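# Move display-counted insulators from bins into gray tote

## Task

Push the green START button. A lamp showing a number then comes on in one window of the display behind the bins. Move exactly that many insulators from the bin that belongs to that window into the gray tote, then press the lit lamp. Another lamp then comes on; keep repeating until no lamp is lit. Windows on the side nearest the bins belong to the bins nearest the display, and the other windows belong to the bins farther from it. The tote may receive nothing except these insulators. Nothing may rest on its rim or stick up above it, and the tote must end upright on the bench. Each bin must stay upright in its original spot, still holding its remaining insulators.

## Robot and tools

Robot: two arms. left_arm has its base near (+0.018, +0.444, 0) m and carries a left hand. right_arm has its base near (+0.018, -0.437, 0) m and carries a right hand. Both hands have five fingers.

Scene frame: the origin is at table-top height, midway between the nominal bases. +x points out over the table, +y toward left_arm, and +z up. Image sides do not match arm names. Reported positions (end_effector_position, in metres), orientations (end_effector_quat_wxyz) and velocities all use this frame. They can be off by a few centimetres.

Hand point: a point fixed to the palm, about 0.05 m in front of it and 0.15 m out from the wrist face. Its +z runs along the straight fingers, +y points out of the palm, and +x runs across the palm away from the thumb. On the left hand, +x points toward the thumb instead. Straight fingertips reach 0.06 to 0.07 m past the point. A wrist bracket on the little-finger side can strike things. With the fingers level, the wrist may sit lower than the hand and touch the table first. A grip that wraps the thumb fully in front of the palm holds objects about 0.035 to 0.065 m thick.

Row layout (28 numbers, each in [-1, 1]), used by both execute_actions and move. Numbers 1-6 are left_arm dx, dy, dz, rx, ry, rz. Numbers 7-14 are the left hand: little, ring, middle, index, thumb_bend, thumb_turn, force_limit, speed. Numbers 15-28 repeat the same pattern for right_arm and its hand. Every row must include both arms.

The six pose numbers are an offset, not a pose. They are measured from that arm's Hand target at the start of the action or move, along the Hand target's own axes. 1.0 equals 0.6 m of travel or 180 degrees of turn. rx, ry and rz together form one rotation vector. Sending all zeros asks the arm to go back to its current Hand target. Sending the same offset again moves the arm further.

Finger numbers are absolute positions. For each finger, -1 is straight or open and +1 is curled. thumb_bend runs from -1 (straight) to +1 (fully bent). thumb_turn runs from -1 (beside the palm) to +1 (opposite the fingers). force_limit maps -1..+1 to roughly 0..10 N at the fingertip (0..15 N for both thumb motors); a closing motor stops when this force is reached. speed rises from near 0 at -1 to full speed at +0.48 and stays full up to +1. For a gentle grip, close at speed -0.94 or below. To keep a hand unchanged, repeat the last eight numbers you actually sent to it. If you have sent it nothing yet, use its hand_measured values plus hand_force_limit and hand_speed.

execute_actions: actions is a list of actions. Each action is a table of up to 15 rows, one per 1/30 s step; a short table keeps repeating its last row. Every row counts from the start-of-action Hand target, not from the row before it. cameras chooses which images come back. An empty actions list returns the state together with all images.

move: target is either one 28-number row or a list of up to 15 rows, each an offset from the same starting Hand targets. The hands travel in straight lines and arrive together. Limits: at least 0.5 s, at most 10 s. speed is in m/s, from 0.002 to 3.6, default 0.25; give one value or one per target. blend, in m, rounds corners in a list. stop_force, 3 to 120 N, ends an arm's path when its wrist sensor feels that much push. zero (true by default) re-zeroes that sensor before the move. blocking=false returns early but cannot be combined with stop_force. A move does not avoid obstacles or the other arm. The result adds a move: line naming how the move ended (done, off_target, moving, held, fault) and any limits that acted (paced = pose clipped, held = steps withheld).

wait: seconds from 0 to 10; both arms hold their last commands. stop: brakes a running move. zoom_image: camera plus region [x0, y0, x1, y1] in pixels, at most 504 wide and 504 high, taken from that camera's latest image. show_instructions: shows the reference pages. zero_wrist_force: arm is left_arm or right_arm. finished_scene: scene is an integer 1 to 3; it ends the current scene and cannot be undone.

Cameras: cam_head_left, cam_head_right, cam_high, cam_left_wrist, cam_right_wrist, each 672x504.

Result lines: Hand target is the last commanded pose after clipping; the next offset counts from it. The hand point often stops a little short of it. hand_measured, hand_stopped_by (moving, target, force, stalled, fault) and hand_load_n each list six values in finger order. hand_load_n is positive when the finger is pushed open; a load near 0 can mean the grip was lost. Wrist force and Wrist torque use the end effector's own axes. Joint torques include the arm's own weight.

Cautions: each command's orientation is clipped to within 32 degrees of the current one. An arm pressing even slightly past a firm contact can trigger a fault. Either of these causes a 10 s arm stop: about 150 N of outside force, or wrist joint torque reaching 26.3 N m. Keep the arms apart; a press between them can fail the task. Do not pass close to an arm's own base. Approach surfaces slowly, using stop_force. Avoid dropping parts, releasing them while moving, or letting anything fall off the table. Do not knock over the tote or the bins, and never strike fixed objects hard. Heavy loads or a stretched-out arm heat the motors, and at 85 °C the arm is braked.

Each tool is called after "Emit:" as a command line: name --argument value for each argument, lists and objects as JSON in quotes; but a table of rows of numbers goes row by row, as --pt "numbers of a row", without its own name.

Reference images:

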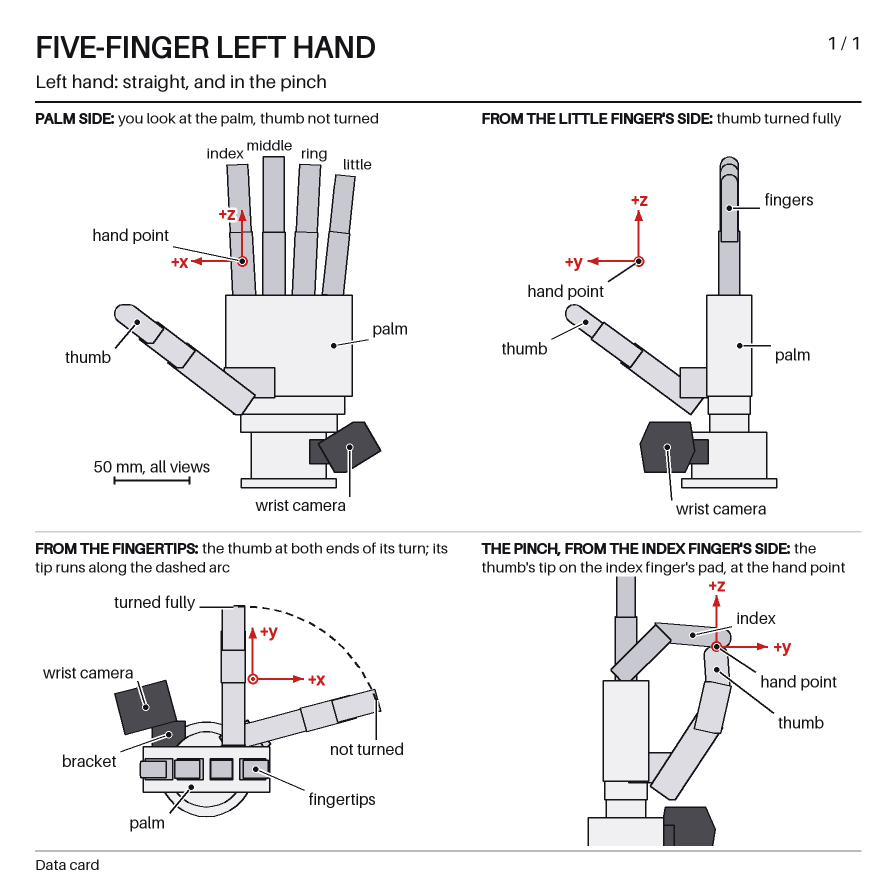

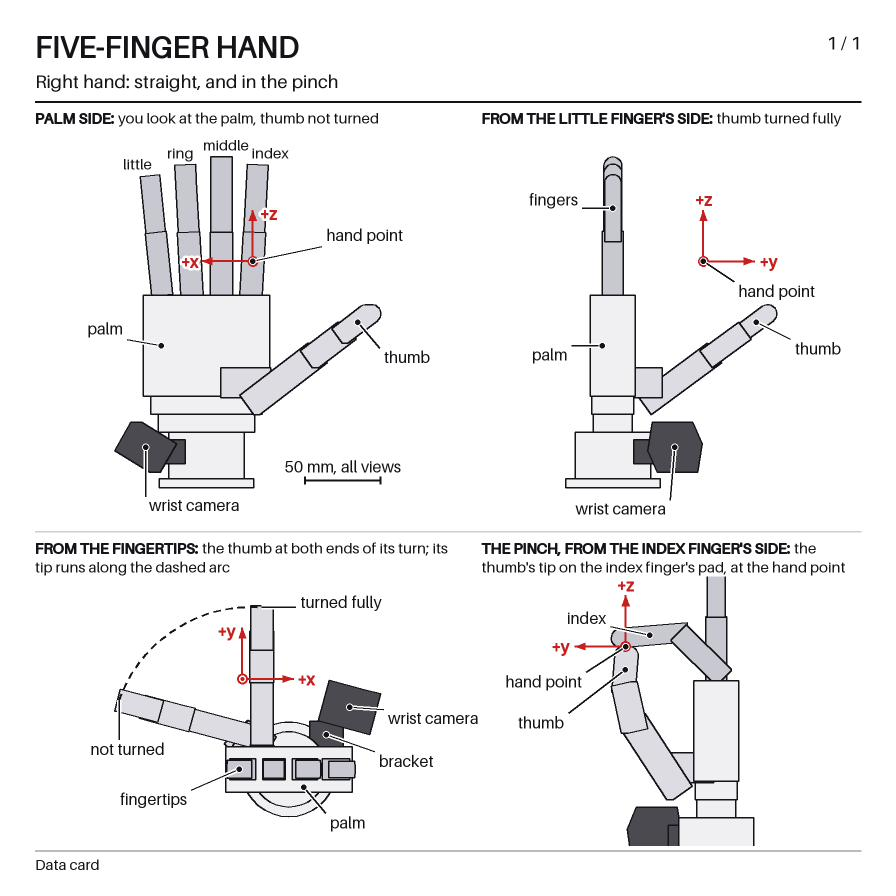

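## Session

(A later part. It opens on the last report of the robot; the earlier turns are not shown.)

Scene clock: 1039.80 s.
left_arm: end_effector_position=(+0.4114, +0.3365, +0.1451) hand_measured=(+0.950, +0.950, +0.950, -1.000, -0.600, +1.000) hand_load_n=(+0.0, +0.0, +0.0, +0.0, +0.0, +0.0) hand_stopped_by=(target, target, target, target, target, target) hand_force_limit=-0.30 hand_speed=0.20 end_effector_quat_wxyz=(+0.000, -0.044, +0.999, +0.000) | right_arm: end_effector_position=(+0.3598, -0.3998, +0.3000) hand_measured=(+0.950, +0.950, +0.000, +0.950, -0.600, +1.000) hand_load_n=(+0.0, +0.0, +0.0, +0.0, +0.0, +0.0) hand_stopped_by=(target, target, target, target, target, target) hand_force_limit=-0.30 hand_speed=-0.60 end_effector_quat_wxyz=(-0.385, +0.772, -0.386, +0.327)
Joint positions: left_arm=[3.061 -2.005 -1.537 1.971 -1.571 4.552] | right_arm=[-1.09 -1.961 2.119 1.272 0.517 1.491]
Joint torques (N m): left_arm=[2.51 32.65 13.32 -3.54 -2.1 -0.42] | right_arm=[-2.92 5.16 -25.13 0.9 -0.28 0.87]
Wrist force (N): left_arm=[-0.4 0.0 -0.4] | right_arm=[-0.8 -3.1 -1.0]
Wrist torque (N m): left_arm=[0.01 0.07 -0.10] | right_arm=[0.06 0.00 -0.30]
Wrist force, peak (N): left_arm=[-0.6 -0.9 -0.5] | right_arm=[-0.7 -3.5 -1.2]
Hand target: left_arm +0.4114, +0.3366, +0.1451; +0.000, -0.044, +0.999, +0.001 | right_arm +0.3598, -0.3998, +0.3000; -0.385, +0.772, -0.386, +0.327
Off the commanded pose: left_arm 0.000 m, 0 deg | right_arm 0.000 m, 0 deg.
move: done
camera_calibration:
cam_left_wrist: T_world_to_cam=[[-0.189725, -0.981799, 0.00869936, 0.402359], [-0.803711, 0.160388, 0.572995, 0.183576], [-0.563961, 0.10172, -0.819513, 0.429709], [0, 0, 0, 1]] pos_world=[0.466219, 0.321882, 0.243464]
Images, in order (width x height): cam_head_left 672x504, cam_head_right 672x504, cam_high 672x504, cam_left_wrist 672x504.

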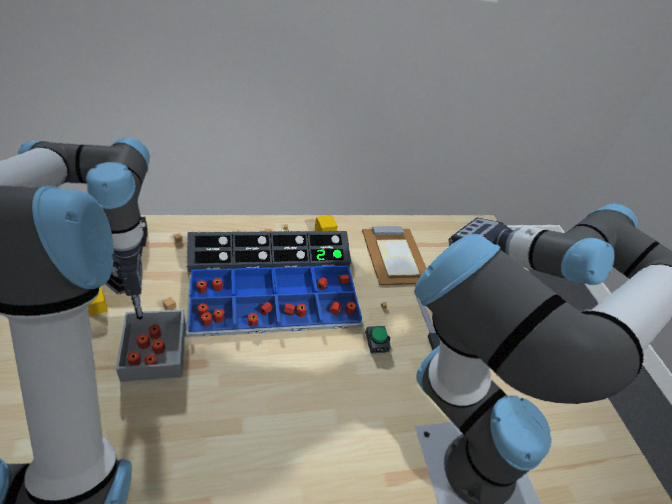

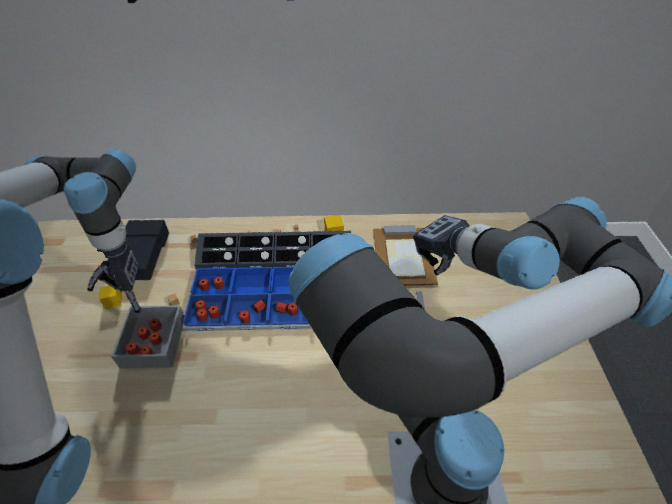

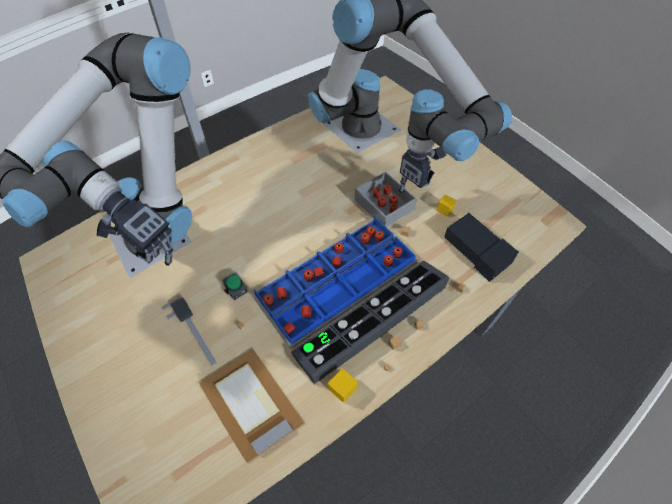

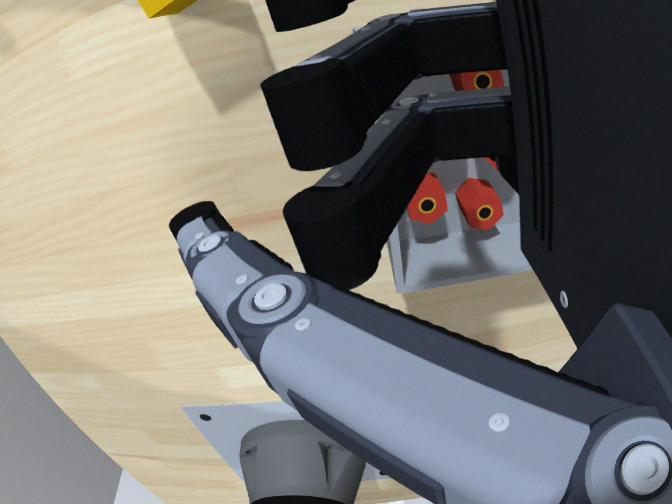

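Emit:
move --pt "0 0 0.1043 0 0 0 0.95 0.95 0.95 -1 -0.6 1 -0.3 0.2 0 0 0 0 0 0 0.95 0.95 0 0.95 -0.6 1 -0.3 -0.6" --pt "0.0062 -0.0714 0.1043 0 0 0 0.95 0.95 0.95 -1 -0.6 1 -0.3 0.2 0 0 0 0 0 0 0.95 0.95 0 0.95 -0.6 1 -0.3 -0.6" --speed '[0.06,0.04]' --stop_force 5 --cameras '["cam_head_left"]'

Emit:
zoom_image --camera "cam_head_left" --region '[100, 290, 210, 400]'

Scene clock: 1048.50 s.
left_arm: end_effector_position=(+0.4114, +0.2937, +0.0825) hand_measured=(+0.950, +0.950, +0.950, -1.000, -0.600, +1.000) hand_load_n=(+0.0, +0.0, +0.0, +0.0, +0.0, +0.0) hand_stopped_by=(target, target, target, target, target, target) hand_force_limit=-0.30 hand_speed=0.20 end_effector_quat_wxyz=(+0.000, -0.044, +0.999, +0.001) | right_arm: end_effector_position=(+0.3598, -0.3998, +0.3000) hand_measured=(+0.950, +0.950, +0.000, +0.950, -0.600, +1.000) hand_load_n=(+0.0, +0.0, +0.0, +0.0, +0.0, +0.0) hand_stopped_by=(target, target, target, target, target, target) hand_force_limit=-0.30 hand_speed=-0.60 end_effector_quat_wxyz=(-0.385, +0.772, -0.386, +0.327)
Joint positions: left_arm=[2.966 -2.108 -1.553 2.091 -1.572 4.457] | right_arm=[-1.09 -1.961 2.119 1.272 0.517 1.491]
Joint torques (N m): left_arm=[8.8 46.82 4.79 -1.46 0.55 0.69] | right_arm=[-2.98 5.15 -25.11 0.82 -0.25 0.89]
Wrist force (N): left_arm=[-0.6 0.0 -0.2] | right_arm=[-0.5 -3.2 -1.1]
Wrist torque (N m): left_arm=[-0.01 0.08 -0.07] | right_arm=[0.06 -0.03 -0.28]
Wrist force, peak (N): left_arm=[-0.3 0.0 -1.0] | right_arm=[-0.7 -3.5 -1.2]
Hand target: left_arm +0.4114, +0.2937, +0.0825; +0.000, -0.044, +0.999, +0.001 | right_arm +0.3598, -0.3998, +0.3000; -0.385, +0.772, -0.386, +0.327
Off the commanded pose: left_arm 0.000 m, 0 deg | right_arm 0.000 m, 0 deg.
move: done
Images, in order (width x height): cam_head_left 672x504.

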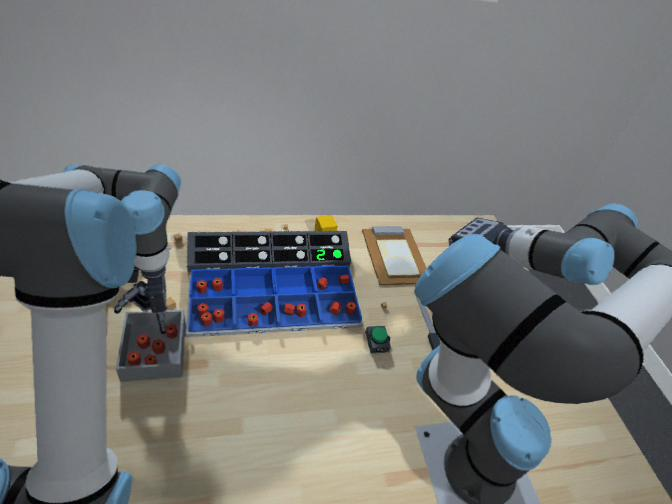

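Scaled by 4.582.

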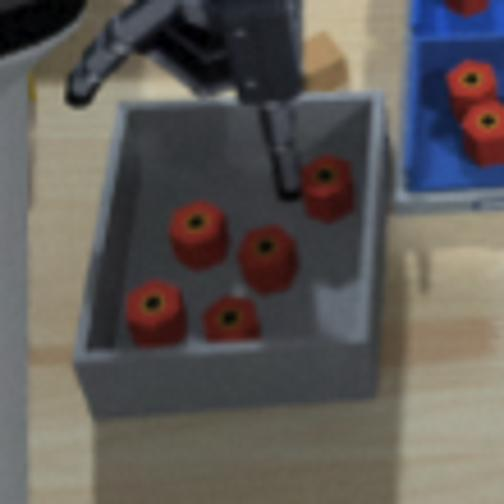

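Emit:
move --pt "0 0 -0.1333 0 0 0 0.95 0.95 0.95 -1 -0.6 1 -0.3 0.2 0 0 0 0 0 0 0.95 0.95 0 0.95 -0.6 1 -0.3 -0.6" --pt "-0.0457 -0.7313 -0.0125 0.151 -0.0872 -0.3254 0.95 0.95 0.95 -1 -0.6 1 -0.3 0.2 0 0 0 0 0 0 0.95 0.95 0 0.95 -0.6 1 -0.3 -0.6" --speed '[0.2,0.35]' --blend '[0.02,0]' --cameras '["cam_left_wrist", "cam_head_left", "cam_high"]'

Emit:
zoom_image --camera "cam_head_left" --region '[270, 220, 380, 320]'

Scene clock: 1063.40 s.
left_arm: end_effector_position=(+0.4773, -0.1410, +0.0896) hand_measured=(+0.950, +0.950, +0.950, -1.000, -0.600, +1.000) hand_load_n=(+0.0, +0.0, +0.0, +0.0, +0.0, +0.0) hand_stopped_by=(target, target, target, target, target, target) hand_force_limit=-0.30 hand_speed=0.20 end_effector_quat_wxyz=(+0.139, -0.519, +0.815, -0.218) | right_arm: end_effector_position=(+0.3598, -0.3998, +0.3000) hand_measured=(+0.950, +0.950, +0.000, +0.950, -0.600, +1.000) hand_load_n=(+0.0, +0.0, +0.0, +0.0, +0.0, +0.0) hand_stopped_by=(target, target, target, target, target, target) hand_force_limit=-0.30 hand_speed=-0.60 end_effector_quat_wxyz=(-0.385, +0.772, -0.386, +0.327)
Joint positions: left_arm=[2.422 -2.527 -0.673 2.135 -1.708 2.901] | right_arm=[-1.09 -1.961 2.119 1.272 0.517 1.491]
Joint torques (N m): left_arm=[-5.78 47.16 26.19 -1.09 -0.65 -1.69] | right_arm=[-3.19 5 -24.64 0.86 -0.15 1.05]
Wrist force (N): left_arm=[-0.4 -0.4 -0.6] | right_arm=[-0.5 -3.4 -0.9]
Wrist torque (N m): left_arm=[0.00 0.03 -0.08] | right_arm=[0.02 -0.03 -0.29]
Wrist force, peak (N): left_arm=[-0.2 1.6 -1.9] | right_arm=[-0.8 -3.5 -0.9]
Hand target: left_arm +0.4773, -0.1410, +0.0896; +0.139, -0.519, +0.815, -0.218 | right_arm +0.3598, -0.3998, +0.3000; -0.385, +0.772, -0.386, +0.327
Off the commanded pose: left_arm 0.000 m, 0 deg | right_arm 0.000 m, 0 deg.
move: done
camera_calibration:
cam_left_wrist: T_world_to_cam=[[0.634439, -0.599267, 0.488227, -0.435852], [-0.772713, -0.508067, 0.380504, 0.253158], [0.0200284, -0.618666, -0.785399, 0.0866356], [0, 0, 0, 1]] pos_world=[0.470405, -0.0789719, 0.18451]
Images, in order (width x height): cam_head_left 672x504, cam_high 672x504, cam_left_wrist 672x504.

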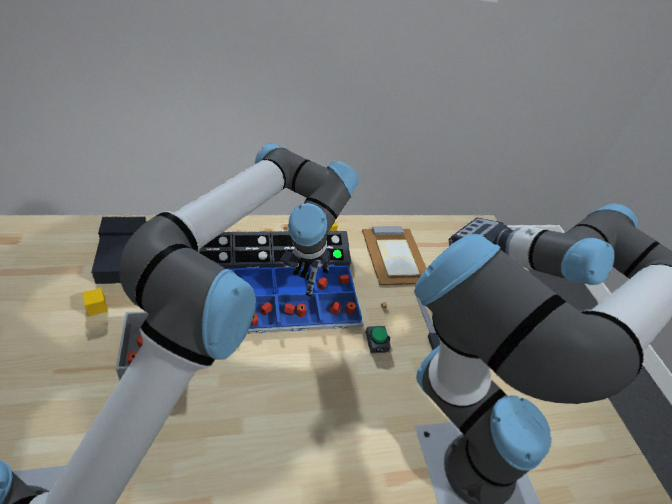

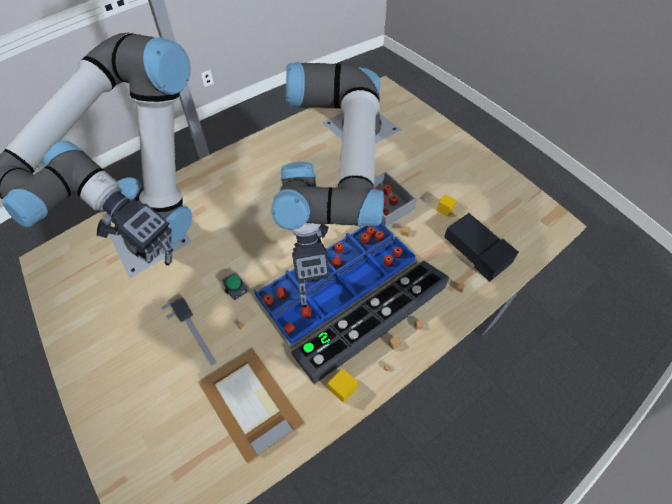

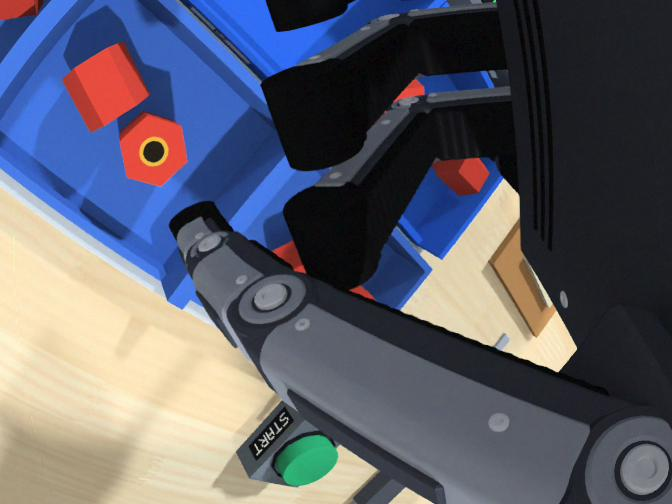

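Scaled by 4.582.

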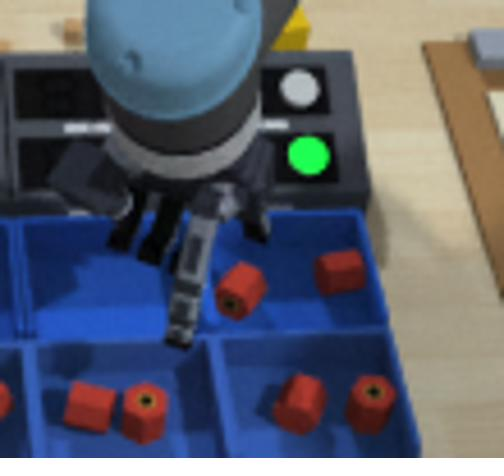

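Emit:
move --pt "0 0.0197 0.0341 0 0 0 0.95 0.95 0.95 -1 -0.6 1 -0.3 0.2 0 0 0 0 0 0 0.95 0.95 0 0.95 -0.6 1 -0.3 -0.6" --pt "0 0.0293 0.0507 0 0 0 0.95 0.95 0.95 -1 -0.6 1 -0.3 0.2 0 0 0 0 0 0 0.95 0.95 0 0.95 -0.6 1 -0.3 -0.6" --speed '[0.08,0.02]' --stop_force 4 --cameras '["cam_head_left"]'

Emit:
zoom_image --camera "cam_head_left" --region '[290, 240, 370, 320]'

Scene clock: 1077.27 s.
left_arm: end_effector_position=(+0.4772, -0.1410, +0.0563) hand_measured=(+0.950, +0.950, +0.950, -1.000, -0.600, +1.000) hand_load_n=(+0.0, +0.0, +0.0, +0.0, +0.0, +0.0) hand_stopped_by=(target, target, target, target, target, target) hand_force_limit=-0.30 hand_speed=0.20 end_effector_quat_wxyz=(+0.139, -0.519, +0.815, -0.218) | right_arm: end_effector_position=(+0.3598, -0.3998, +0.3000) hand_measured=(+0.950, +0.950, +0.000, +0.950, -0.600, +1.000) hand_load_n=(+0.5, +0.0, +0.0, +0.5, +0.0, +0.0) hand_stopped_by=(target, target, target, target, target, target) hand_force_limit=-0.30 hand_speed=-0.60 end_effector_quat_wxyz=(-0.385, +0.772, -0.386, +0.327)
Joint positions: left_arm=[2.422 -2.539 -0.736 2.21 -1.708 2.901] | right_arm=[-1.09 -1.961 2.119 1.272 0.517 1.491]
Joint torques (N m): left_arm=[-0.09 60.94 25.42 -0.4 -0.25 0.01] | right_arm=[-2.71 5.21 -25.39 0.89 -0.23 0.99]
Wrist force (N): left_arm=[-0.7 -2.2 -4.2] | right_arm=[-0.6 -3.0 -1.3]
Wrist torque (N m): left_arm=[0.28 0.02 -0.08] | right_arm=[0.10 -0.01 -0.29]
Wrist force, peak (N): left_arm=[-1.3 -6.8 -16.8] | right_arm=[-0.7 -3.5 -1.3]
Hand target: left_arm +0.4772, -0.1410, +0.0563; +0.139, -0.519, +0.815, -0.218 (not the last commanded pose) | right_arm +0.3598, -0.3998, +0.3000; -0.385, +0.772, -0.386, +0.327
Off the commanded pose: left_arm 0.002 m, 0 deg | right_arm 0.000 m, 0 deg.
move: contact (left_arm); path passed 1 of 2 targets
Images, in order (width x height): cam_head_left 672x504.

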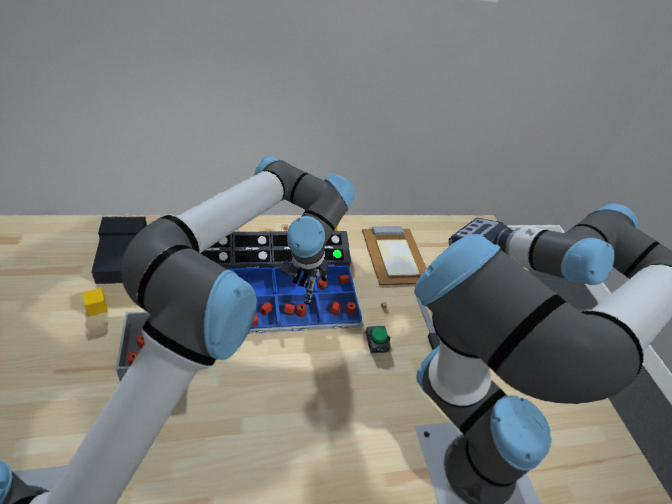

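Scaled by 6.300.

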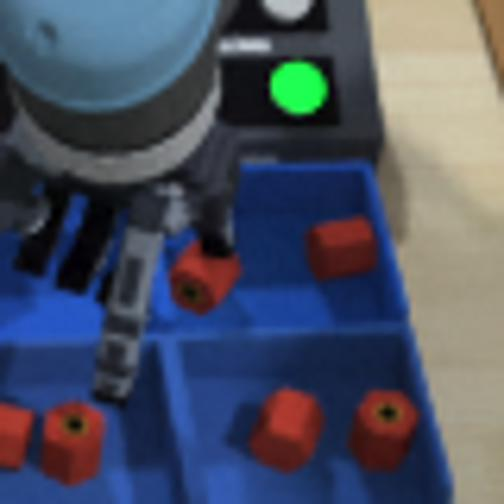

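Emit:
move --target '[0.0297,0.0045,-0.0005,0,0,0,0.95,0.95,0.95,-1,-0.6,1,-0.3,0.2,0,0,0,0,0,0,0.95,0.95,0,0.95,-0.6,1,-0.3,-0.6]' --speed 0.03 --cameras '["cam_head_left"]'

Emit:
zoom_image --camera "cam_head_left" --region '[290, 240, 370, 320]'

Scene clock: 1082.90 s.
left_arm: end_effector_position=(+0.4674, -0.1562, +0.0552) hand_measured=(+0.950, +0.950, +0.950, -1.000, -0.600, +1.000) hand_load_n=(+0.0, +0.0, +0.0, +1.5, +0.0, +0.0) hand_stopped_by=(target, target, target, target, target, target) hand_force_limit=-0.30 hand_speed=0.20 end_effector_quat_wxyz=(+0.139, -0.519, +0.815, -0.218) end_effector_velocity=(+0.002, +0.002, -0.001) end_effector_angular_velocity=(+0.001, +0.000, +0.001) | right_arm: end_effector_position=(+0.3598, -0.3998, +0.3000) hand_measured=(+0.950, +0.950, +0.000, +0.950, -0.600, +1.000) hand_load_n=(+0.0, +0.0, +0.0, +0.0, +0.0, +0.0) hand_stopped_by=(target, target, target, target, target, target) hand_force_limit=-0.30 hand_speed=-0.60 end_effector_quat_wxyz=(-0.385, +0.772, -0.386, +0.327)
Joint positions: left_arm=[2.395 -2.563 -0.694 2.189 -1.722 2.877] | right_arm=[-1.09 -1.961 2.119 1.272 0.517 1.491]
Joint velocities: left_arm=[0.004 0.002 -0.005 0.003 0 0.003] | right_arm=[within noise]
Joint torques (N m): left_arm=[10.5 44.91 -1.42 -1.87 -0.72 1.69] | right_arm=[-3.58 4.7 -25.5 0.93 -0.26 0.94]
Wrist force (N): left_arm=[1.3 -12.8 -24.6] | right_arm=[-0.7 -3.1 -1.3]
Wrist torque (N m): left_arm=[2.00 0.08 0.13] | right_arm=[0.09 0.01 -0.30]
Wrist force, peak (N): left_arm=[1.3 -12.8 -24.6] | right_arm=[-0.7 -3.6 -0.9]
Hand target: left_arm +0.4675, -0.1561, +0.0552; +0.139, -0.519, +0.815, -0.218 | right_arm +0.3598, -0.3998, +0.3000; -0.385, +0.772, -0.386, +0.327
Off the commanded pose: left_arm 0.000 m, 0 deg | right_arm 0.000 m, 0 deg.
move: done
Images, in order (width x height): cam_head_left 672x504.

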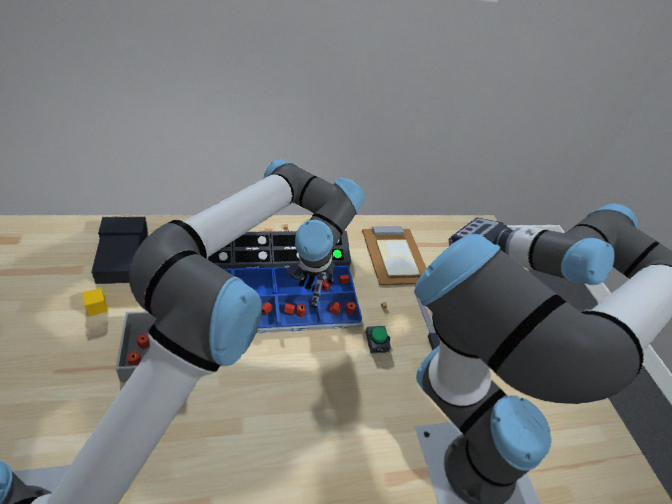

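Scaled by 6.300.

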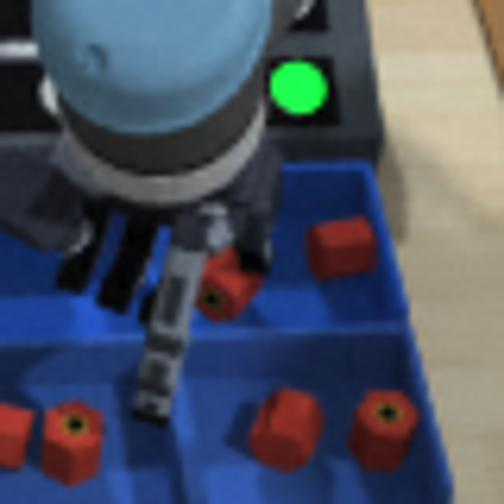

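Emit:
move --pt "0 -0.0417 -0.0722 0 0 0 0.95 0.95 0.95 -1 -0.6 1 -0.3 0.2 0 0 0 0 0 0 0.95 0.95 0 0.95 -0.6 1 -0.3 -0.6" --pt "0.0072 -0.1975 -0.0672 0.145 0.0428 0.1126 0.95 0.95 0.95 -1 -0.6 1 -0.3 0.2 0 0 0 0 0 0 0.95 0.95 0 0.95 -0.6 1 -0.3 -0.6" --speed '[0.1,0.3]' --blend '[0.01,0]' --cameras '["cam_left_wrist"]'

Emit:
zoom_image --camera "cam_left_wrist" --region '[60, 80, 300, 300]'

Scene clock: 1091.80 s.
left_arm: end_effector_position=(+0.5404, -0.1948, +0.1494) hand_measured=(+0.950, +0.950, +0.950, -1.000, -0.600, +1.000) hand_load_n=(+0.0, +0.0, -0.5, +0.0, +0.0, +0.0) hand_stopped_by=(target, target, target, target, target, target) hand_force_limit=-0.30 hand_speed=0.20 end_effector_quat_wxyz=(+0.234, -0.309, +0.830, -0.401) | right_arm: end_effector_position=(+0.3598, -0.3998, +0.3000) hand_measured=(+0.950, +0.950, +0.000, +0.950, -0.600, +1.000) hand_load_n=(+0.0, +0.0, +0.0, +0.0, +0.5, +0.0) hand_stopped_by=(target, target, target, target, target, target) hand_force_limit=-0.30 hand_speed=-0.60 end_effector_quat_wxyz=(-0.385, +0.772, -0.386, +0.327)
Joint positions: left_arm=[2.433 -2.38 -0.835 2.61 -1.583 3.304] | right_arm=[-1.09 -1.961 2.119 1.272 0.517 1.491]
Joint torques (N m): left_arm=[-6.79 38.87 24.69 1.1 -1.06 0.96] | right_arm=[-3.31 4.48 -25.33 0.93 -0.16 0.85]
Wrist force (N): left_arm=[-1.1 -0.5 -0.8] | right_arm=[-0.6 -3.3 -0.8]
Wrist torque (N m): left_arm=[0.01 0.08 -0.06] | right_arm=[0.02 -0.02 -0.30]
Wrist force, peak (N): left_arm=[1.4 -13.1 -24.9] | right_arm=[-0.6 -3.5 -1.1]
Hand target: left_arm +0.5404, -0.1949, +0.1493; +0.234, -0.309, +0.830, -0.401 | right_arm +0.3598, -0.3998, +0.3000; -0.385, +0.772, -0.386, +0.327
Off the commanded pose: left_arm 0.000 m, 0 deg | right_arm 0.000 m, 0 deg.
move: done
camera_calibration:
cam_left_wrist: T_world_to_cam=[[0.11422, -0.656145, 0.745941, -0.305875], [-0.989764, -0.13983, 0.0285576, 0.493498], [0.0855668, -0.741567, -0.6654, 0.0217128], [0, 0, 0, 1]] pos_world=[0.521526, -0.115591, 0.228519]
Images, in order (width x height): cam_left_wrist 672x504.

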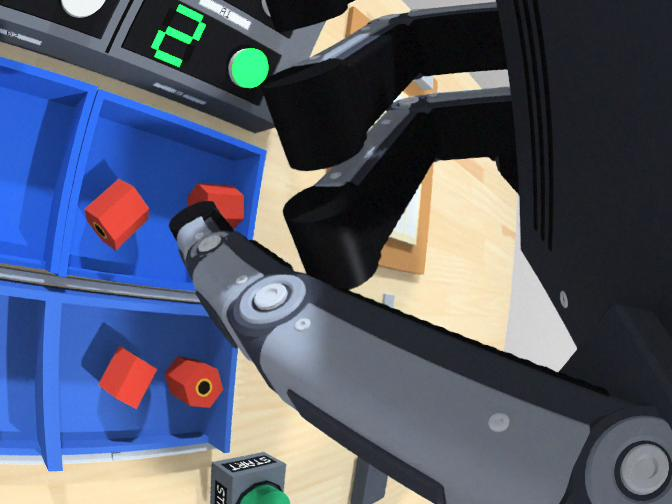

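Scaled by 2.100 from the camera's 672x504 image, which has a finer 960x720 frame.

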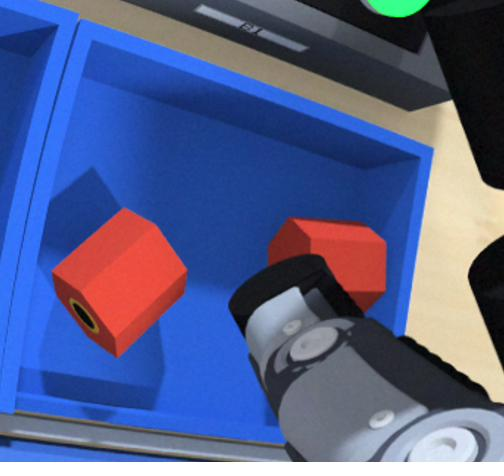

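Emit:
move --target '[0.0173,0.0967,0.0758,-0.0111,-0.0669,0.0005,0.95,0.95,-0.06,-0.06,-0.6,1,-0.3,0.2,0,0,0,0,0,0,0.95,0.95,0,0.95,-0.6,1,-0.3,-0.6]' --speed 0.15 --cameras '["cam_left_wrist"]'

Emit:
zoom_image --camera "cam_left_wrist" --region '[100, 60, 380, 300]'

Scene clock: 1122.87 s.
left_arm: end_effector_position=(+0.5432, -0.1977, +0.0751) hand_measured=(+0.950, +0.950, -0.060, -0.060, -0.600, +1.000) hand_load_n=(+0.0, +0.0, +0.0, +0.0, +0.0, +0.0) hand_stopped_by=(target, target, target, target, target, target) hand_force_limit=-0.30 hand_speed=0.20 end_effector_quat_wxyz=(+0.314, -0.353, +0.808, -0.352) | right_arm: end_effector_position=(+0.3598, -0.3998, +0.3000) hand_measured=(+0.950, +0.950, +0.000, +0.950, -0.600, +1.000) hand_load_n=(+0.0, +0.0, +0.0, +0.0, +0.0, +0.0) hand_stopped_by=(target, target, target, target, target, target) hand_force_limit=-0.30 hand_speed=-0.60 end_effector_quat_wxyz=(-0.385, +0.772, -0.386, +0.327)
Joint positions: left_arm=[2.35 -2.474 -0.861 2.717 -1.863 3.258] | right_arm=[-1.09 -1.961 2.119 1.272 0.517 1.491]
Joint torques (N m): left_arm=[4.47 53.94 10.11 -0.23 -2.27 1.57] | right_arm=[-3.21 4.44 -24.86 0.92 -0.29 0.86]
Wrist force (N): left_arm=[-1.0 -0.6 -0.2] | right_arm=[-0.6 -3.1 -1.1]
Wrist torque (N m): left_arm=[-0.05 0.08 -0.09] | right_arm=[0.08 -0.01 -0.29]
Wrist force, peak (N): left_arm=[-1.4 -1.5 -1.3] | right_arm=[-0.7 -3.4 -1.2]
Hand target: left_arm +0.5432, -0.1976, +0.0750; +0.315, -0.353, +0.808, -0.352 | right_arm +0.3598, -0.3998, +0.3000; -0.385, +0.772, -0.386, +0.327
Off the commanded pose: left_arm 0.000 m, 0 deg | right_arm 0.000 m, 0 deg.
move: done
camera_calibration:
cam_left_wrist: T_world_to_cam=[[0.175475, -0.698465, 0.693798, -0.290354], [-0.949156, -0.307123, -0.0691284, 0.450126], [0.261365, -0.646392, -0.716844, -0.102963], [0, 0, 0, 1]] pos_world=[0.5051, -0.131112, 0.158754]
Images, in order (width x height): cam_left_wrist 672x504.

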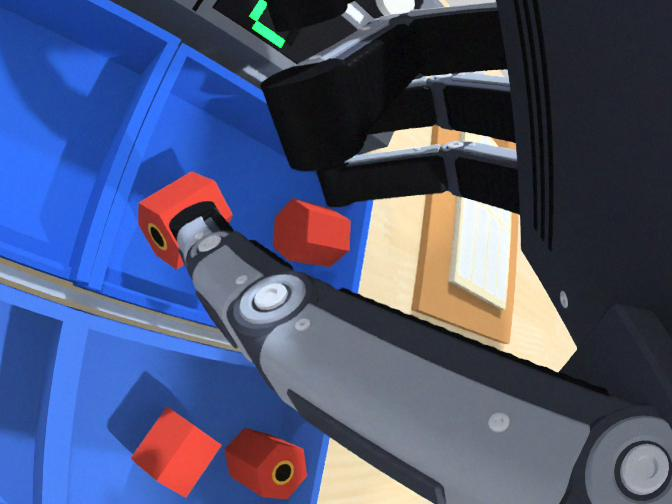

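Scaled by 1.800 from the camera's 672x504 image, which has a finer 960x720 frame.

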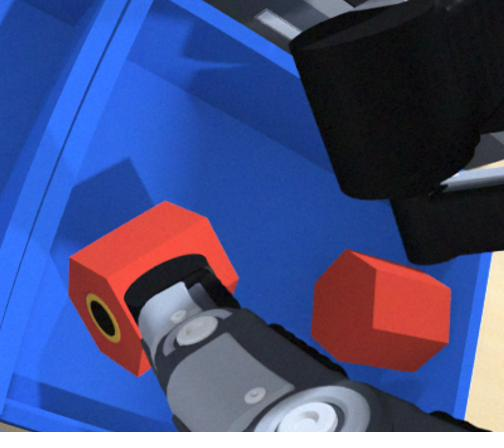

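Emit:
move --target '[0.0214,0.0654,0.0458,0,0,0,0.95,0.95,-0.06,-0.06,-0.6,1,-0.3,0.2,0,0,0,0,0,0,0.95,0.95,0,0.95,-0.6,1,-0.3,-0.6]' --speed 0.035 --stop_force 4 --cameras '["cam_left_wrist"]'

Scene clock: 1135.63 s.
left_arm: end_effector_position=(+0.5432, -0.1976, +0.0254) hand_measured=(+0.950, +0.950, -0.060, -0.060, -0.600, +1.000) hand_load_n=(+0.0, +0.0, +0.0, +0.0, +0.0, -0.5) hand_stopped_by=(target, target, target, target, target, target) hand_force_limit=-0.30 hand_speed=0.20 end_effector_quat_wxyz=(+0.315, -0.353, +0.808, -0.352) | right_arm: end_effector_position=(+0.3598, -0.3998, +0.3000) hand_measured=(+0.950, +0.950, +0.000, +0.950, -0.600, +1.000) hand_load_n=(+0.0, +0.0, +0.0, +0.0, +0.5, +0.0) hand_stopped_by=(target, target, target, target, target, target) hand_force_limit=-0.30 hand_speed=-0.60 end_effector_quat_wxyz=(-0.385, +0.772, -0.386, +0.327)
Joint positions: left_arm=[2.351 -2.509 -0.924 2.816 -1.863 3.258] | right_arm=[-1.09 -1.961 2.119 1.272 0.517 1.491]
Joint torques (N m): left_arm=[9.58 63.2 26.91 -1.13 1.96 1.76] | right_arm=[-3.1 4.5 -24.46 0.97 -0.23 0.72]
Wrist force (N): left_arm=[-0.9 -0.7 -0.4] | right_arm=[-0.8 -3.4 -1.1]
Wrist torque (N m): left_arm=[-0.05 0.06 -0.08] | right_arm=[0.03 0.02 -0.31]
Wrist force, peak (N): left_arm=[-1.3 -1.4 -1.0] | right_arm=[-0.3 -3.5 -1.2]
Hand target: left_arm +0.5432, -0.1976, +0.0254; +0.315, -0.353, +0.808, -0.352 | right_arm +0.3598, -0.3998, +0.3000; -0.385, +0.772, -0.386, +0.327
Off the commanded pose: left_arm 0.000 m, 0 deg | right_arm 0.000 m, 0 deg.
move: done
camera_calibration:
cam_left_wrist: T_world_to_cam=[[0.175589, -0.698555, 0.693679, -0.255857], [-0.94908, -0.307331, -0.0692528, 0.446707], [0.261565, -0.646196, -0.716948, -0.138455], [0, 0, 0, 1]] pos_world=[0.505101, -0.130913, 0.109154]
Images, in order (width x height): cam_left_wrist 672x504.

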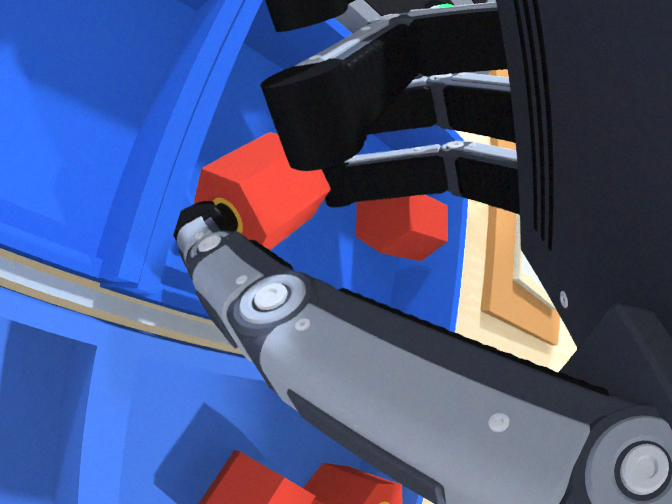

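Emit:
move --pt "0 0 0 0 0 0 0.95 0.95 0.45 0.45 -0.6 1 -0.3 -0.88 0 0 0 0 0 0 0.95 0.95 0 0.95 -0.6 1 -0.3 -0.6" --pt "-0.0216 -0.066 -0.0462 0 0 0 0.95 0.95 0.45 0.45 -0.6 1 -0.3 -0.88 0 0 0 0 0 0 0.95 0.95 0 0.95 -0.6 1 -0.3 -0.6" --pt "-0.0431 -0.1319 -0.0923 0 0 0 0.95 0.95 0.45 0.45 -0.6 1 -0.3 -0.88 0 0 0 0 0 0 0.95 0.95 0 0.95 -0.6 1 -0.3 -0.6" --speed '[0.1,0.06,0.12]' --cameras '["cam_left_wrist"]'

Scene clock: 1144.57 s.
left_arm: end_effector_position=(+0.5432, -0.1978, +0.1254) hand_measured=(+0.950, +0.950, +0.150, +0.206, -0.602, +1.000) hand_load_n=(+0.0, +0.0, +1.0, +5.5, +6.5, -1.5) hand_stopped_by=(target, target, force, force, target, target) hand_force_limit=-0.30 hand_speed=-0.88 end_effector_quat_wxyz=(+0.315, -0.353, +0.808, -0.352) | right_arm: end_effector_position=(+0.3598, -0.3998, +0.3000) hand_measured=(+0.950, +0.950, +0.000, +0.950, -0.600, +1.000) hand_load_n=(+0.0, +0.0, +0.0, +0.0, +0.0, +0.0) hand_stopped_by=(target, target, target, target, target, target) hand_force_limit=-0.30 hand_speed=-0.60 end_effector_quat_wxyz=(-0.385, +0.772, -0.386, +0.327)
Joint positions: left_arm=[2.35 -2.452 -0.772 2.606 -1.863 3.257] | right_arm=[-1.09 -1.961 2.119 1.272 0.517 1.491]
Joint torques (N m): left_arm=[-6.5 41.2 16.44 -1.58 -2.93 -1.05] | right_arm=[-3.01 5.5 -24.86 0.92 -0.25 0.69]
Wrist force (N): left_arm=[-1.1 -0.5 -0.2] | right_arm=[-0.5 -3.1 -0.9]
Wrist torque (N m): left_arm=[-0.04 0.10 -0.10] | right_arm=[0.05 -0.04 -0.28]
Wrist force, peak (N): left_arm=[-1.1 -2.6 -1.3] | right_arm=[-0.7 -3.6 -1.1]
Hand target: left_arm +0.5432, -0.1977, +0.1254; +0.315, -0.353, +0.808, -0.352 | right_arm +0.3598, -0.3998, +0.3000; -0.385, +0.772, -0.386, +0.327
Off the commanded pose: left_arm 0.000 m, 0 deg | right_arm 0.000 m, 0 deg.
move: done
camera_calibration:
cam_left_wrist: T_world_to_cam=[[0.17546, -0.698381, 0.693886, -0.325321], [-0.949077, -0.307323, -0.0693252, 0.453585], [0.261663, -0.646388, -0.71674, -0.0670056], [0, 0, 0, 1]] pos_world=[0.505101, -0.131112, 0.209155]
Images, in order (width x height): cam_left_wrist 672x504.

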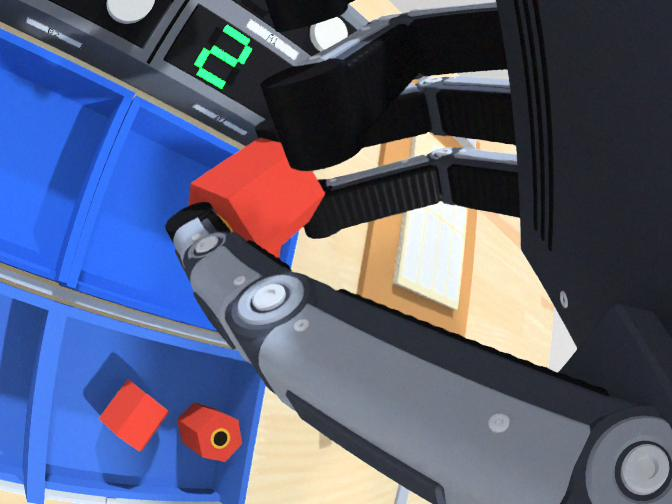

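Emit:
move --target '[-0.4792,0.458,-0.4442,0.0928,0.1879,0.1886,0.95,0.95,0.45,0.45,-0.6,1,-0.3,-0.88,0,0,0,0,0,0,0.95,0.95,0,0.95,-0.6,1,-0.3,-0.6]' --speed 0.35 --cameras '["cam_left_wrist", "cam_high"]'

Scene clock: 1170.10 s.
left_arm: end_effector_position=(+0.4050, +0.2606, +0.1307) hand_measured=(+0.950, +0.950, +0.150, +0.206, -0.602, +1.000) hand_load_n=(+0.0, +0.0, +1.5, +5.0, +6.5, -1.5) hand_stopped_by=(target, target, force, force, target, target) hand_force_limit=-0.30 hand_speed=-0.88 end_effector_quat_wxyz=(+0.204, +0.058, +0.871, -0.442) | right_arm: end_effector_position=(+0.3598, -0.3998, +0.3000) hand_measured=(+0.950, +0.950, +0.000, +0.950, -0.600, +1.000) hand_load_n=(+0.5, +0.0, +0.0, +0.0, +0.0, +0.0) hand_stopped_by=(target, target, target, target, target, target) hand_force_limit=-0.30 hand_speed=-0.60 end_effector_quat_wxyz=(-0.385, +0.772, -0.386, +0.327)
Joint positions: left_arm=[3.503 -1.801 -2.055 2.281 -0.553 5.217] | right_arm=[-1.09 -1.961 2.119 1.272 0.517 1.491]
Joint torques (N m): left_arm=[8.23 12.21 2.96 -4.18 0.08 1.59] | right_arm=[-3.03 4.53 -24.92 0.98 -0.24 0.72]
Wrist force (N): left_arm=[-0.9 -0.6 -0.4] | right_arm=[-0.7 -3.1 -0.9]
Wrist torque (N m): left_arm=[-0.05 0.04 -0.16] | right_arm=[0.06 -0.02 -0.29]
Wrist force, peak (N): left_arm=[-0.5 0.4 -2.5] | right_arm=[-0.8 -3.4 -1.1]
Hand target: left_arm +0.4049, +0.2606, +0.1307; +0.204, +0.058, +0.871, -0.443 | right_arm +0.3598, -0.3998, +0.3000; -0.385, +0.772, -0.386, +0.327
Off the commanded pose: left_arm 0.000 m, 0 deg | right_arm 0.000 m, 0 deg.
move: done
camera_calibration:
cam_left_wrist: T_world_to_cam=[[-0.524135, -0.592866, 0.611386, 0.28199], [-0.824983, 0.53165, -0.191705, 0.210713], [-0.211388, -0.604862, -0.767761, 0.456617], [0, 0, 0, 1]] pos_world=[0.418158, 0.331347, 0.218562]
Images, in order (width x height): cam_high 672x504, cam_left_wrist 672x504.

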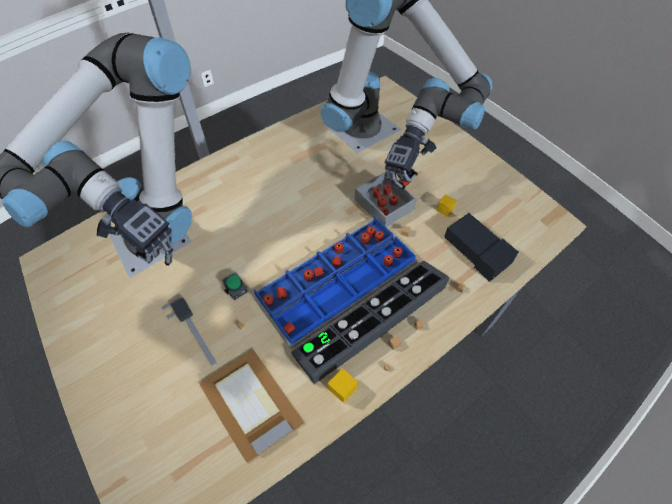

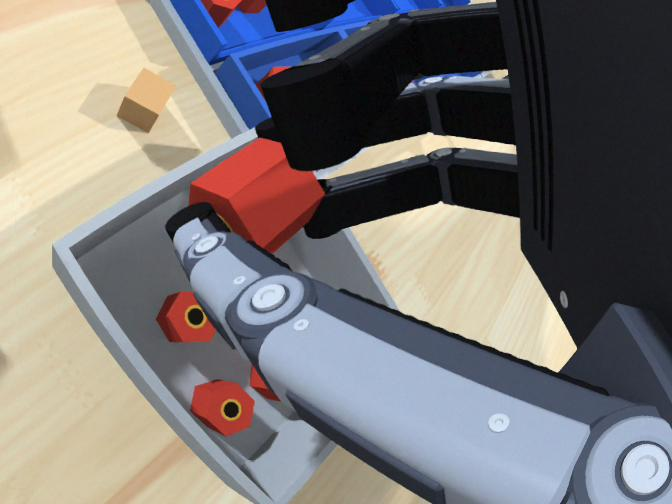

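Emit:
move --pt "0.0411 0.0757 0.053 0 0 0 0.95 0.95 0.45 0.45 -0.6 1 -0.3 -0.88 0 0 0 0 0 0 0.95 0.95 0 0.95 -0.6 1 -0.3 -0.6" --pt "0.0693 0.1275 0.0893 0 0 0 0.95 0.95 0.45 0.45 -0.6 1 -0.3 -0.88 0 0 0 0 0 0 0.95 0.95 0 0.95 -0.6 1 -0.3 -0.6" --speed '[0.12,0.035]' --stop_force 4 --cameras '["cam_left_wrist", "cam_head_left"]'

Emit:
zoom_image --camera "cam_head_left" --region '[100, 280, 210, 390]'

Scene clock: 1179.80 s.
left_arm: end_effector_position=(+0.4049, +0.2607, +0.0284) hand_measured=(+0.950, +0.950, +0.150, +0.206, -0.602, +1.000) hand_load_n=(+0.0, +0.0, +1.0, +5.5, +6.5, -1.5) hand_stopped_by=(target, target, force, force, target, target) hand_force_limit=-0.30 hand_speed=-0.88 end_effector_quat_wxyz=(+0.204, +0.058, +0.871, -0.443) | right_arm: end_effector_position=(+0.3598, -0.3998, +0.3000) hand_measured=(+0.950, +0.950, +0.000, +0.950, -0.600, +1.000) hand_load_n=(+0.0, +0.0, +0.0, +0.0, +0.0, +0.0) hand_stopped_by=(target, target, target, target, target, target) hand_force_limit=-0.30 hand_speed=-0.60 end_effector_quat_wxyz=(-0.385, +0.772, -0.386, +0.327)
Joint positions: left_arm=[3.503 -2.012 -2.13 2.565 -0.553 5.217] | right_arm=[-1.09 -1.961 2.119 1.272 0.517 1.491]
Joint torques (N m): left_arm=[5.75 37.37 16.8 -1.52 3.96 -1.01] | right_arm=[-2.73 4.51 -25.22 0.91 -0.27 0.78]
Wrist force (N): left_arm=[-1.0 -0.6 -0.3] | right_arm=[-0.6 -3.3 -0.7]
Wrist torque (N m): left_arm=[-0.05 0.05 -0.10] | right_arm=[0.01 -0.04 -0.30]
Wrist force, peak (N): left_arm=[-1.5 -1.4 -0.9] | right_arm=[-0.8 -3.5 -1.2]
Hand target: left_arm +0.4049, +0.2607, +0.0284; +0.204, +0.058, +0.871, -0.443 | right_arm +0.3598, -0.3998, +0.3000; -0.385, +0.772, -0.386, +0.327
Off the commanded pose: left_arm 0.000 m, 0 deg | right_arm 0.000 m, 0 deg.
move: done
camera_calibration:
cam_left_wrist: T_world_to_cam=[[-0.523857, -0.592915, 0.611576, 0.344471], [-0.825133, 0.531486, -0.191515, 0.191144], [-0.211492, -0.604958, -0.767656, 0.378199], [0, 0, 0, 1]] pos_world=[0.418159, 0.331446, 0.116263]
Images, in order (width x height): cam_head_left 672x504, cam_left_wrist 672x504.

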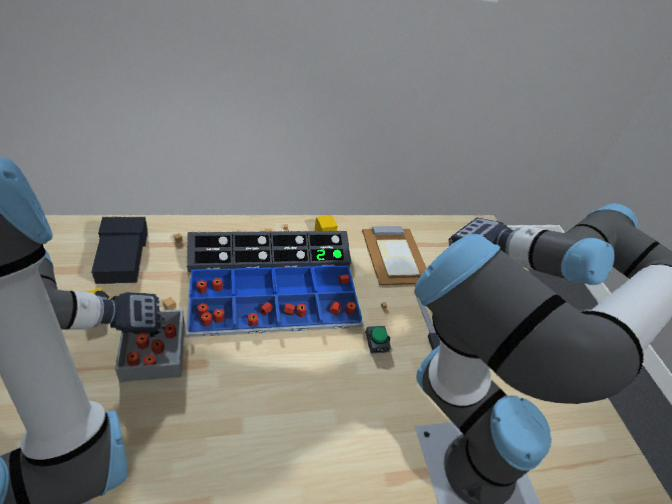

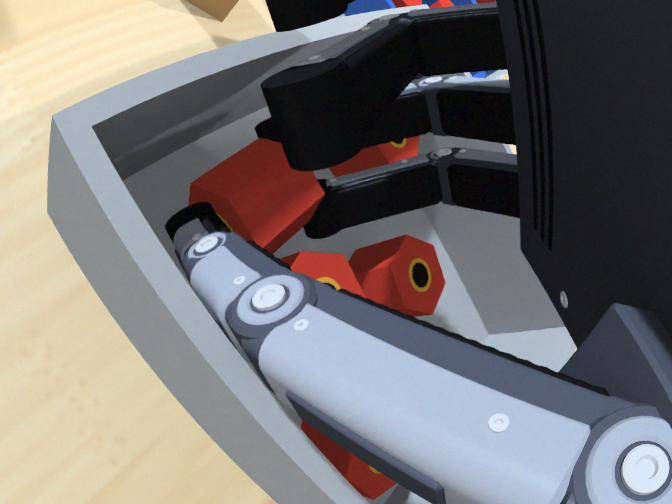

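Scaled by 4.582.

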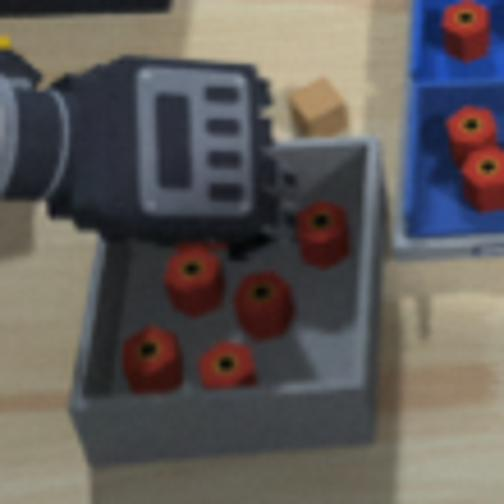

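Emit:
move --pt "0.0007 0.0012 0.0009 0 0 0 0.95 0.95 0.45 0.45 -0.6 1 -0.3 -0.88 0 0 0 0 0 0 0.95 0.95 0 0.95 -0.6 1 -0.3 -0.6" --pt "0.0007 0.0012 0.0009 0 0 0 0.95 0.95 0.04 0.08 -0.6 1 -0.3 -0.7 0 0 0 0 0 0 0.95 0.95 0 0.95 -0.6 1 -0.3 -0.6" --pt "-0.0678 -0.1247 -0.0873 0 0 0 0.95 0.95 0.04 0.08 -0.6 1 -0.3 -0.7 0 0 0 0 0 0 0.95 0.95 0 0.95 -0.6 1 -0.3 -0.6" --speed '[0.02,0.02,0.08]' --cameras '["cam_left_wrist", "cam_head_left"]'

Emit:
zoom_image --camera "cam_left_wrist" --region '[50, 120, 350, 420]'

Scene clock: 1188.60 s.
left_arm: end_effector_position=(+0.4050, +0.2606, +0.1284) hand_measured=(+0.950, +0.950, +0.040, +0.080, -0.600, +1.000) hand_load_n=(+0.0, +0.0, +0.0, +0.0, +0.0, +0.0) hand_stopped_by=(target, target, target, target, target, target) hand_force_limit=-0.30 hand_speed=-0.70 end_effector_quat_wxyz=(+0.204, +0.058, +0.871, -0.442) | right_arm: end_effector_position=(+0.3598, -0.3998, +0.3000) hand_measured=(+0.950, +0.950, +0.000, +0.950, -0.600, +1.000) hand_load_n=(+0.0, +0.0, +0.0, +0.0, +0.0, +0.0) hand_stopped_by=(target, target, target, target, target, target) hand_force_limit=-0.30 hand_speed=-0.60 end_effector_quat_wxyz=(-0.385, +0.772, -0.386, +0.327)
Joint positions: left_arm=[3.503 -1.806 -2.057 2.288 -0.553 5.217] | right_arm=[-1.09 -1.961 2.119 1.272 0.517 1.491]
Joint torques (N m): left_arm=[8.96 17.61 3.23 -3.7 0.85 1.58] | right_arm=[-4.18 4.93 -24.96 0.87 -0.35 0.83]
Wrist force (N): left_arm=[-0.8 -0.7 -0.4] | right_arm=[-0.4 -3.1 -0.8]
Wrist torque (N m): left_arm=[-0.05 0.02 -0.09] | right_arm=[0.05 -0.04 -0.28]
Wrist force, peak (N): left_arm=[-1.3 -1.4 -0.7] | right_arm=[-0.1 -3.7 -0.9]
Hand target: left_arm +0.4050, +0.2606, +0.1284; +0.204, +0.058, +0.871, -0.443 | right_arm +0.3598, -0.3998, +0.3000; -0.385, +0.772, -0.386, +0.327
Off the commanded pose: left_arm 0.000 m, 0 deg | right_arm 0.000 m, 0 deg.
move: done
camera_calibration:
cam_left_wrist: T_world_to_cam=[[-0.524087, -0.592896, 0.611397, 0.283324], [-0.825014, 0.531616, -0.191668, 0.210341], [-0.211389, -0.604862, -0.767761, 0.454791], [0, 0, 0, 1]] pos_world=[0.418158, 0.331247, 0.216263]
Images, in order (width x height): cam_head_left 672x504, cam_left_wrist 672x504.

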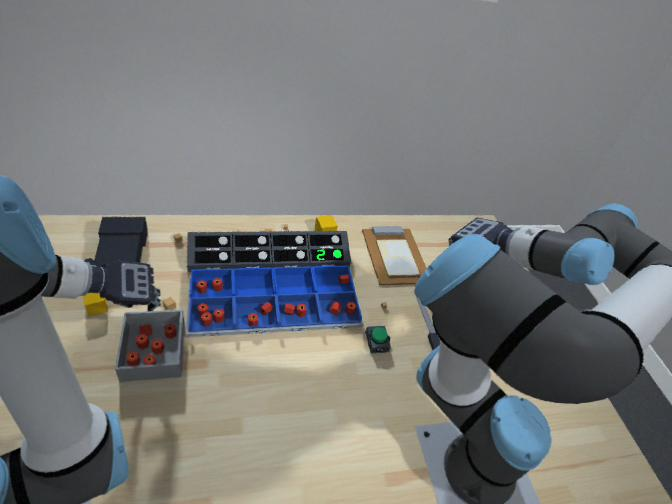

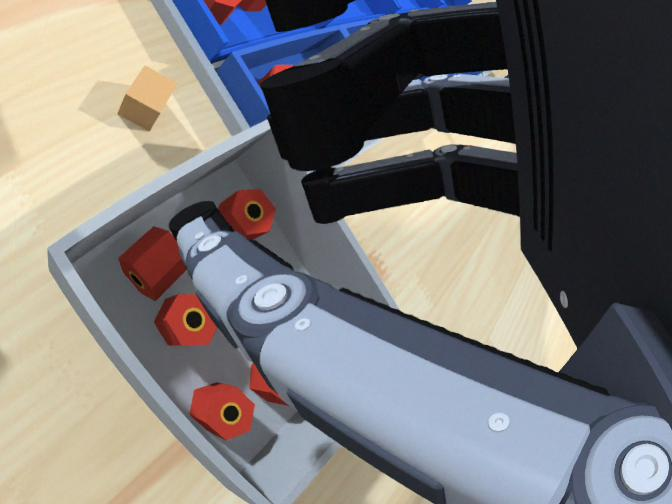

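Scaled by 1.680 from the camera's 672x504 image, which has a finer 960x720 frame.

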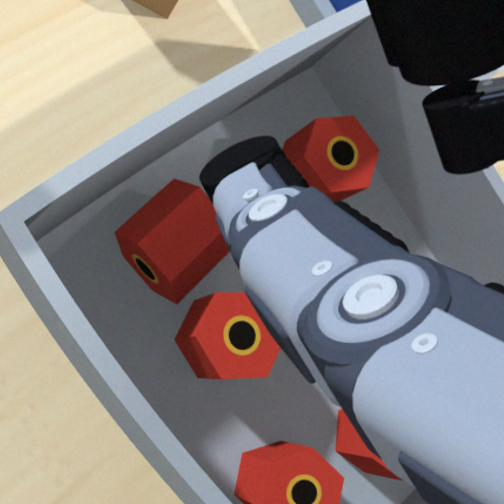

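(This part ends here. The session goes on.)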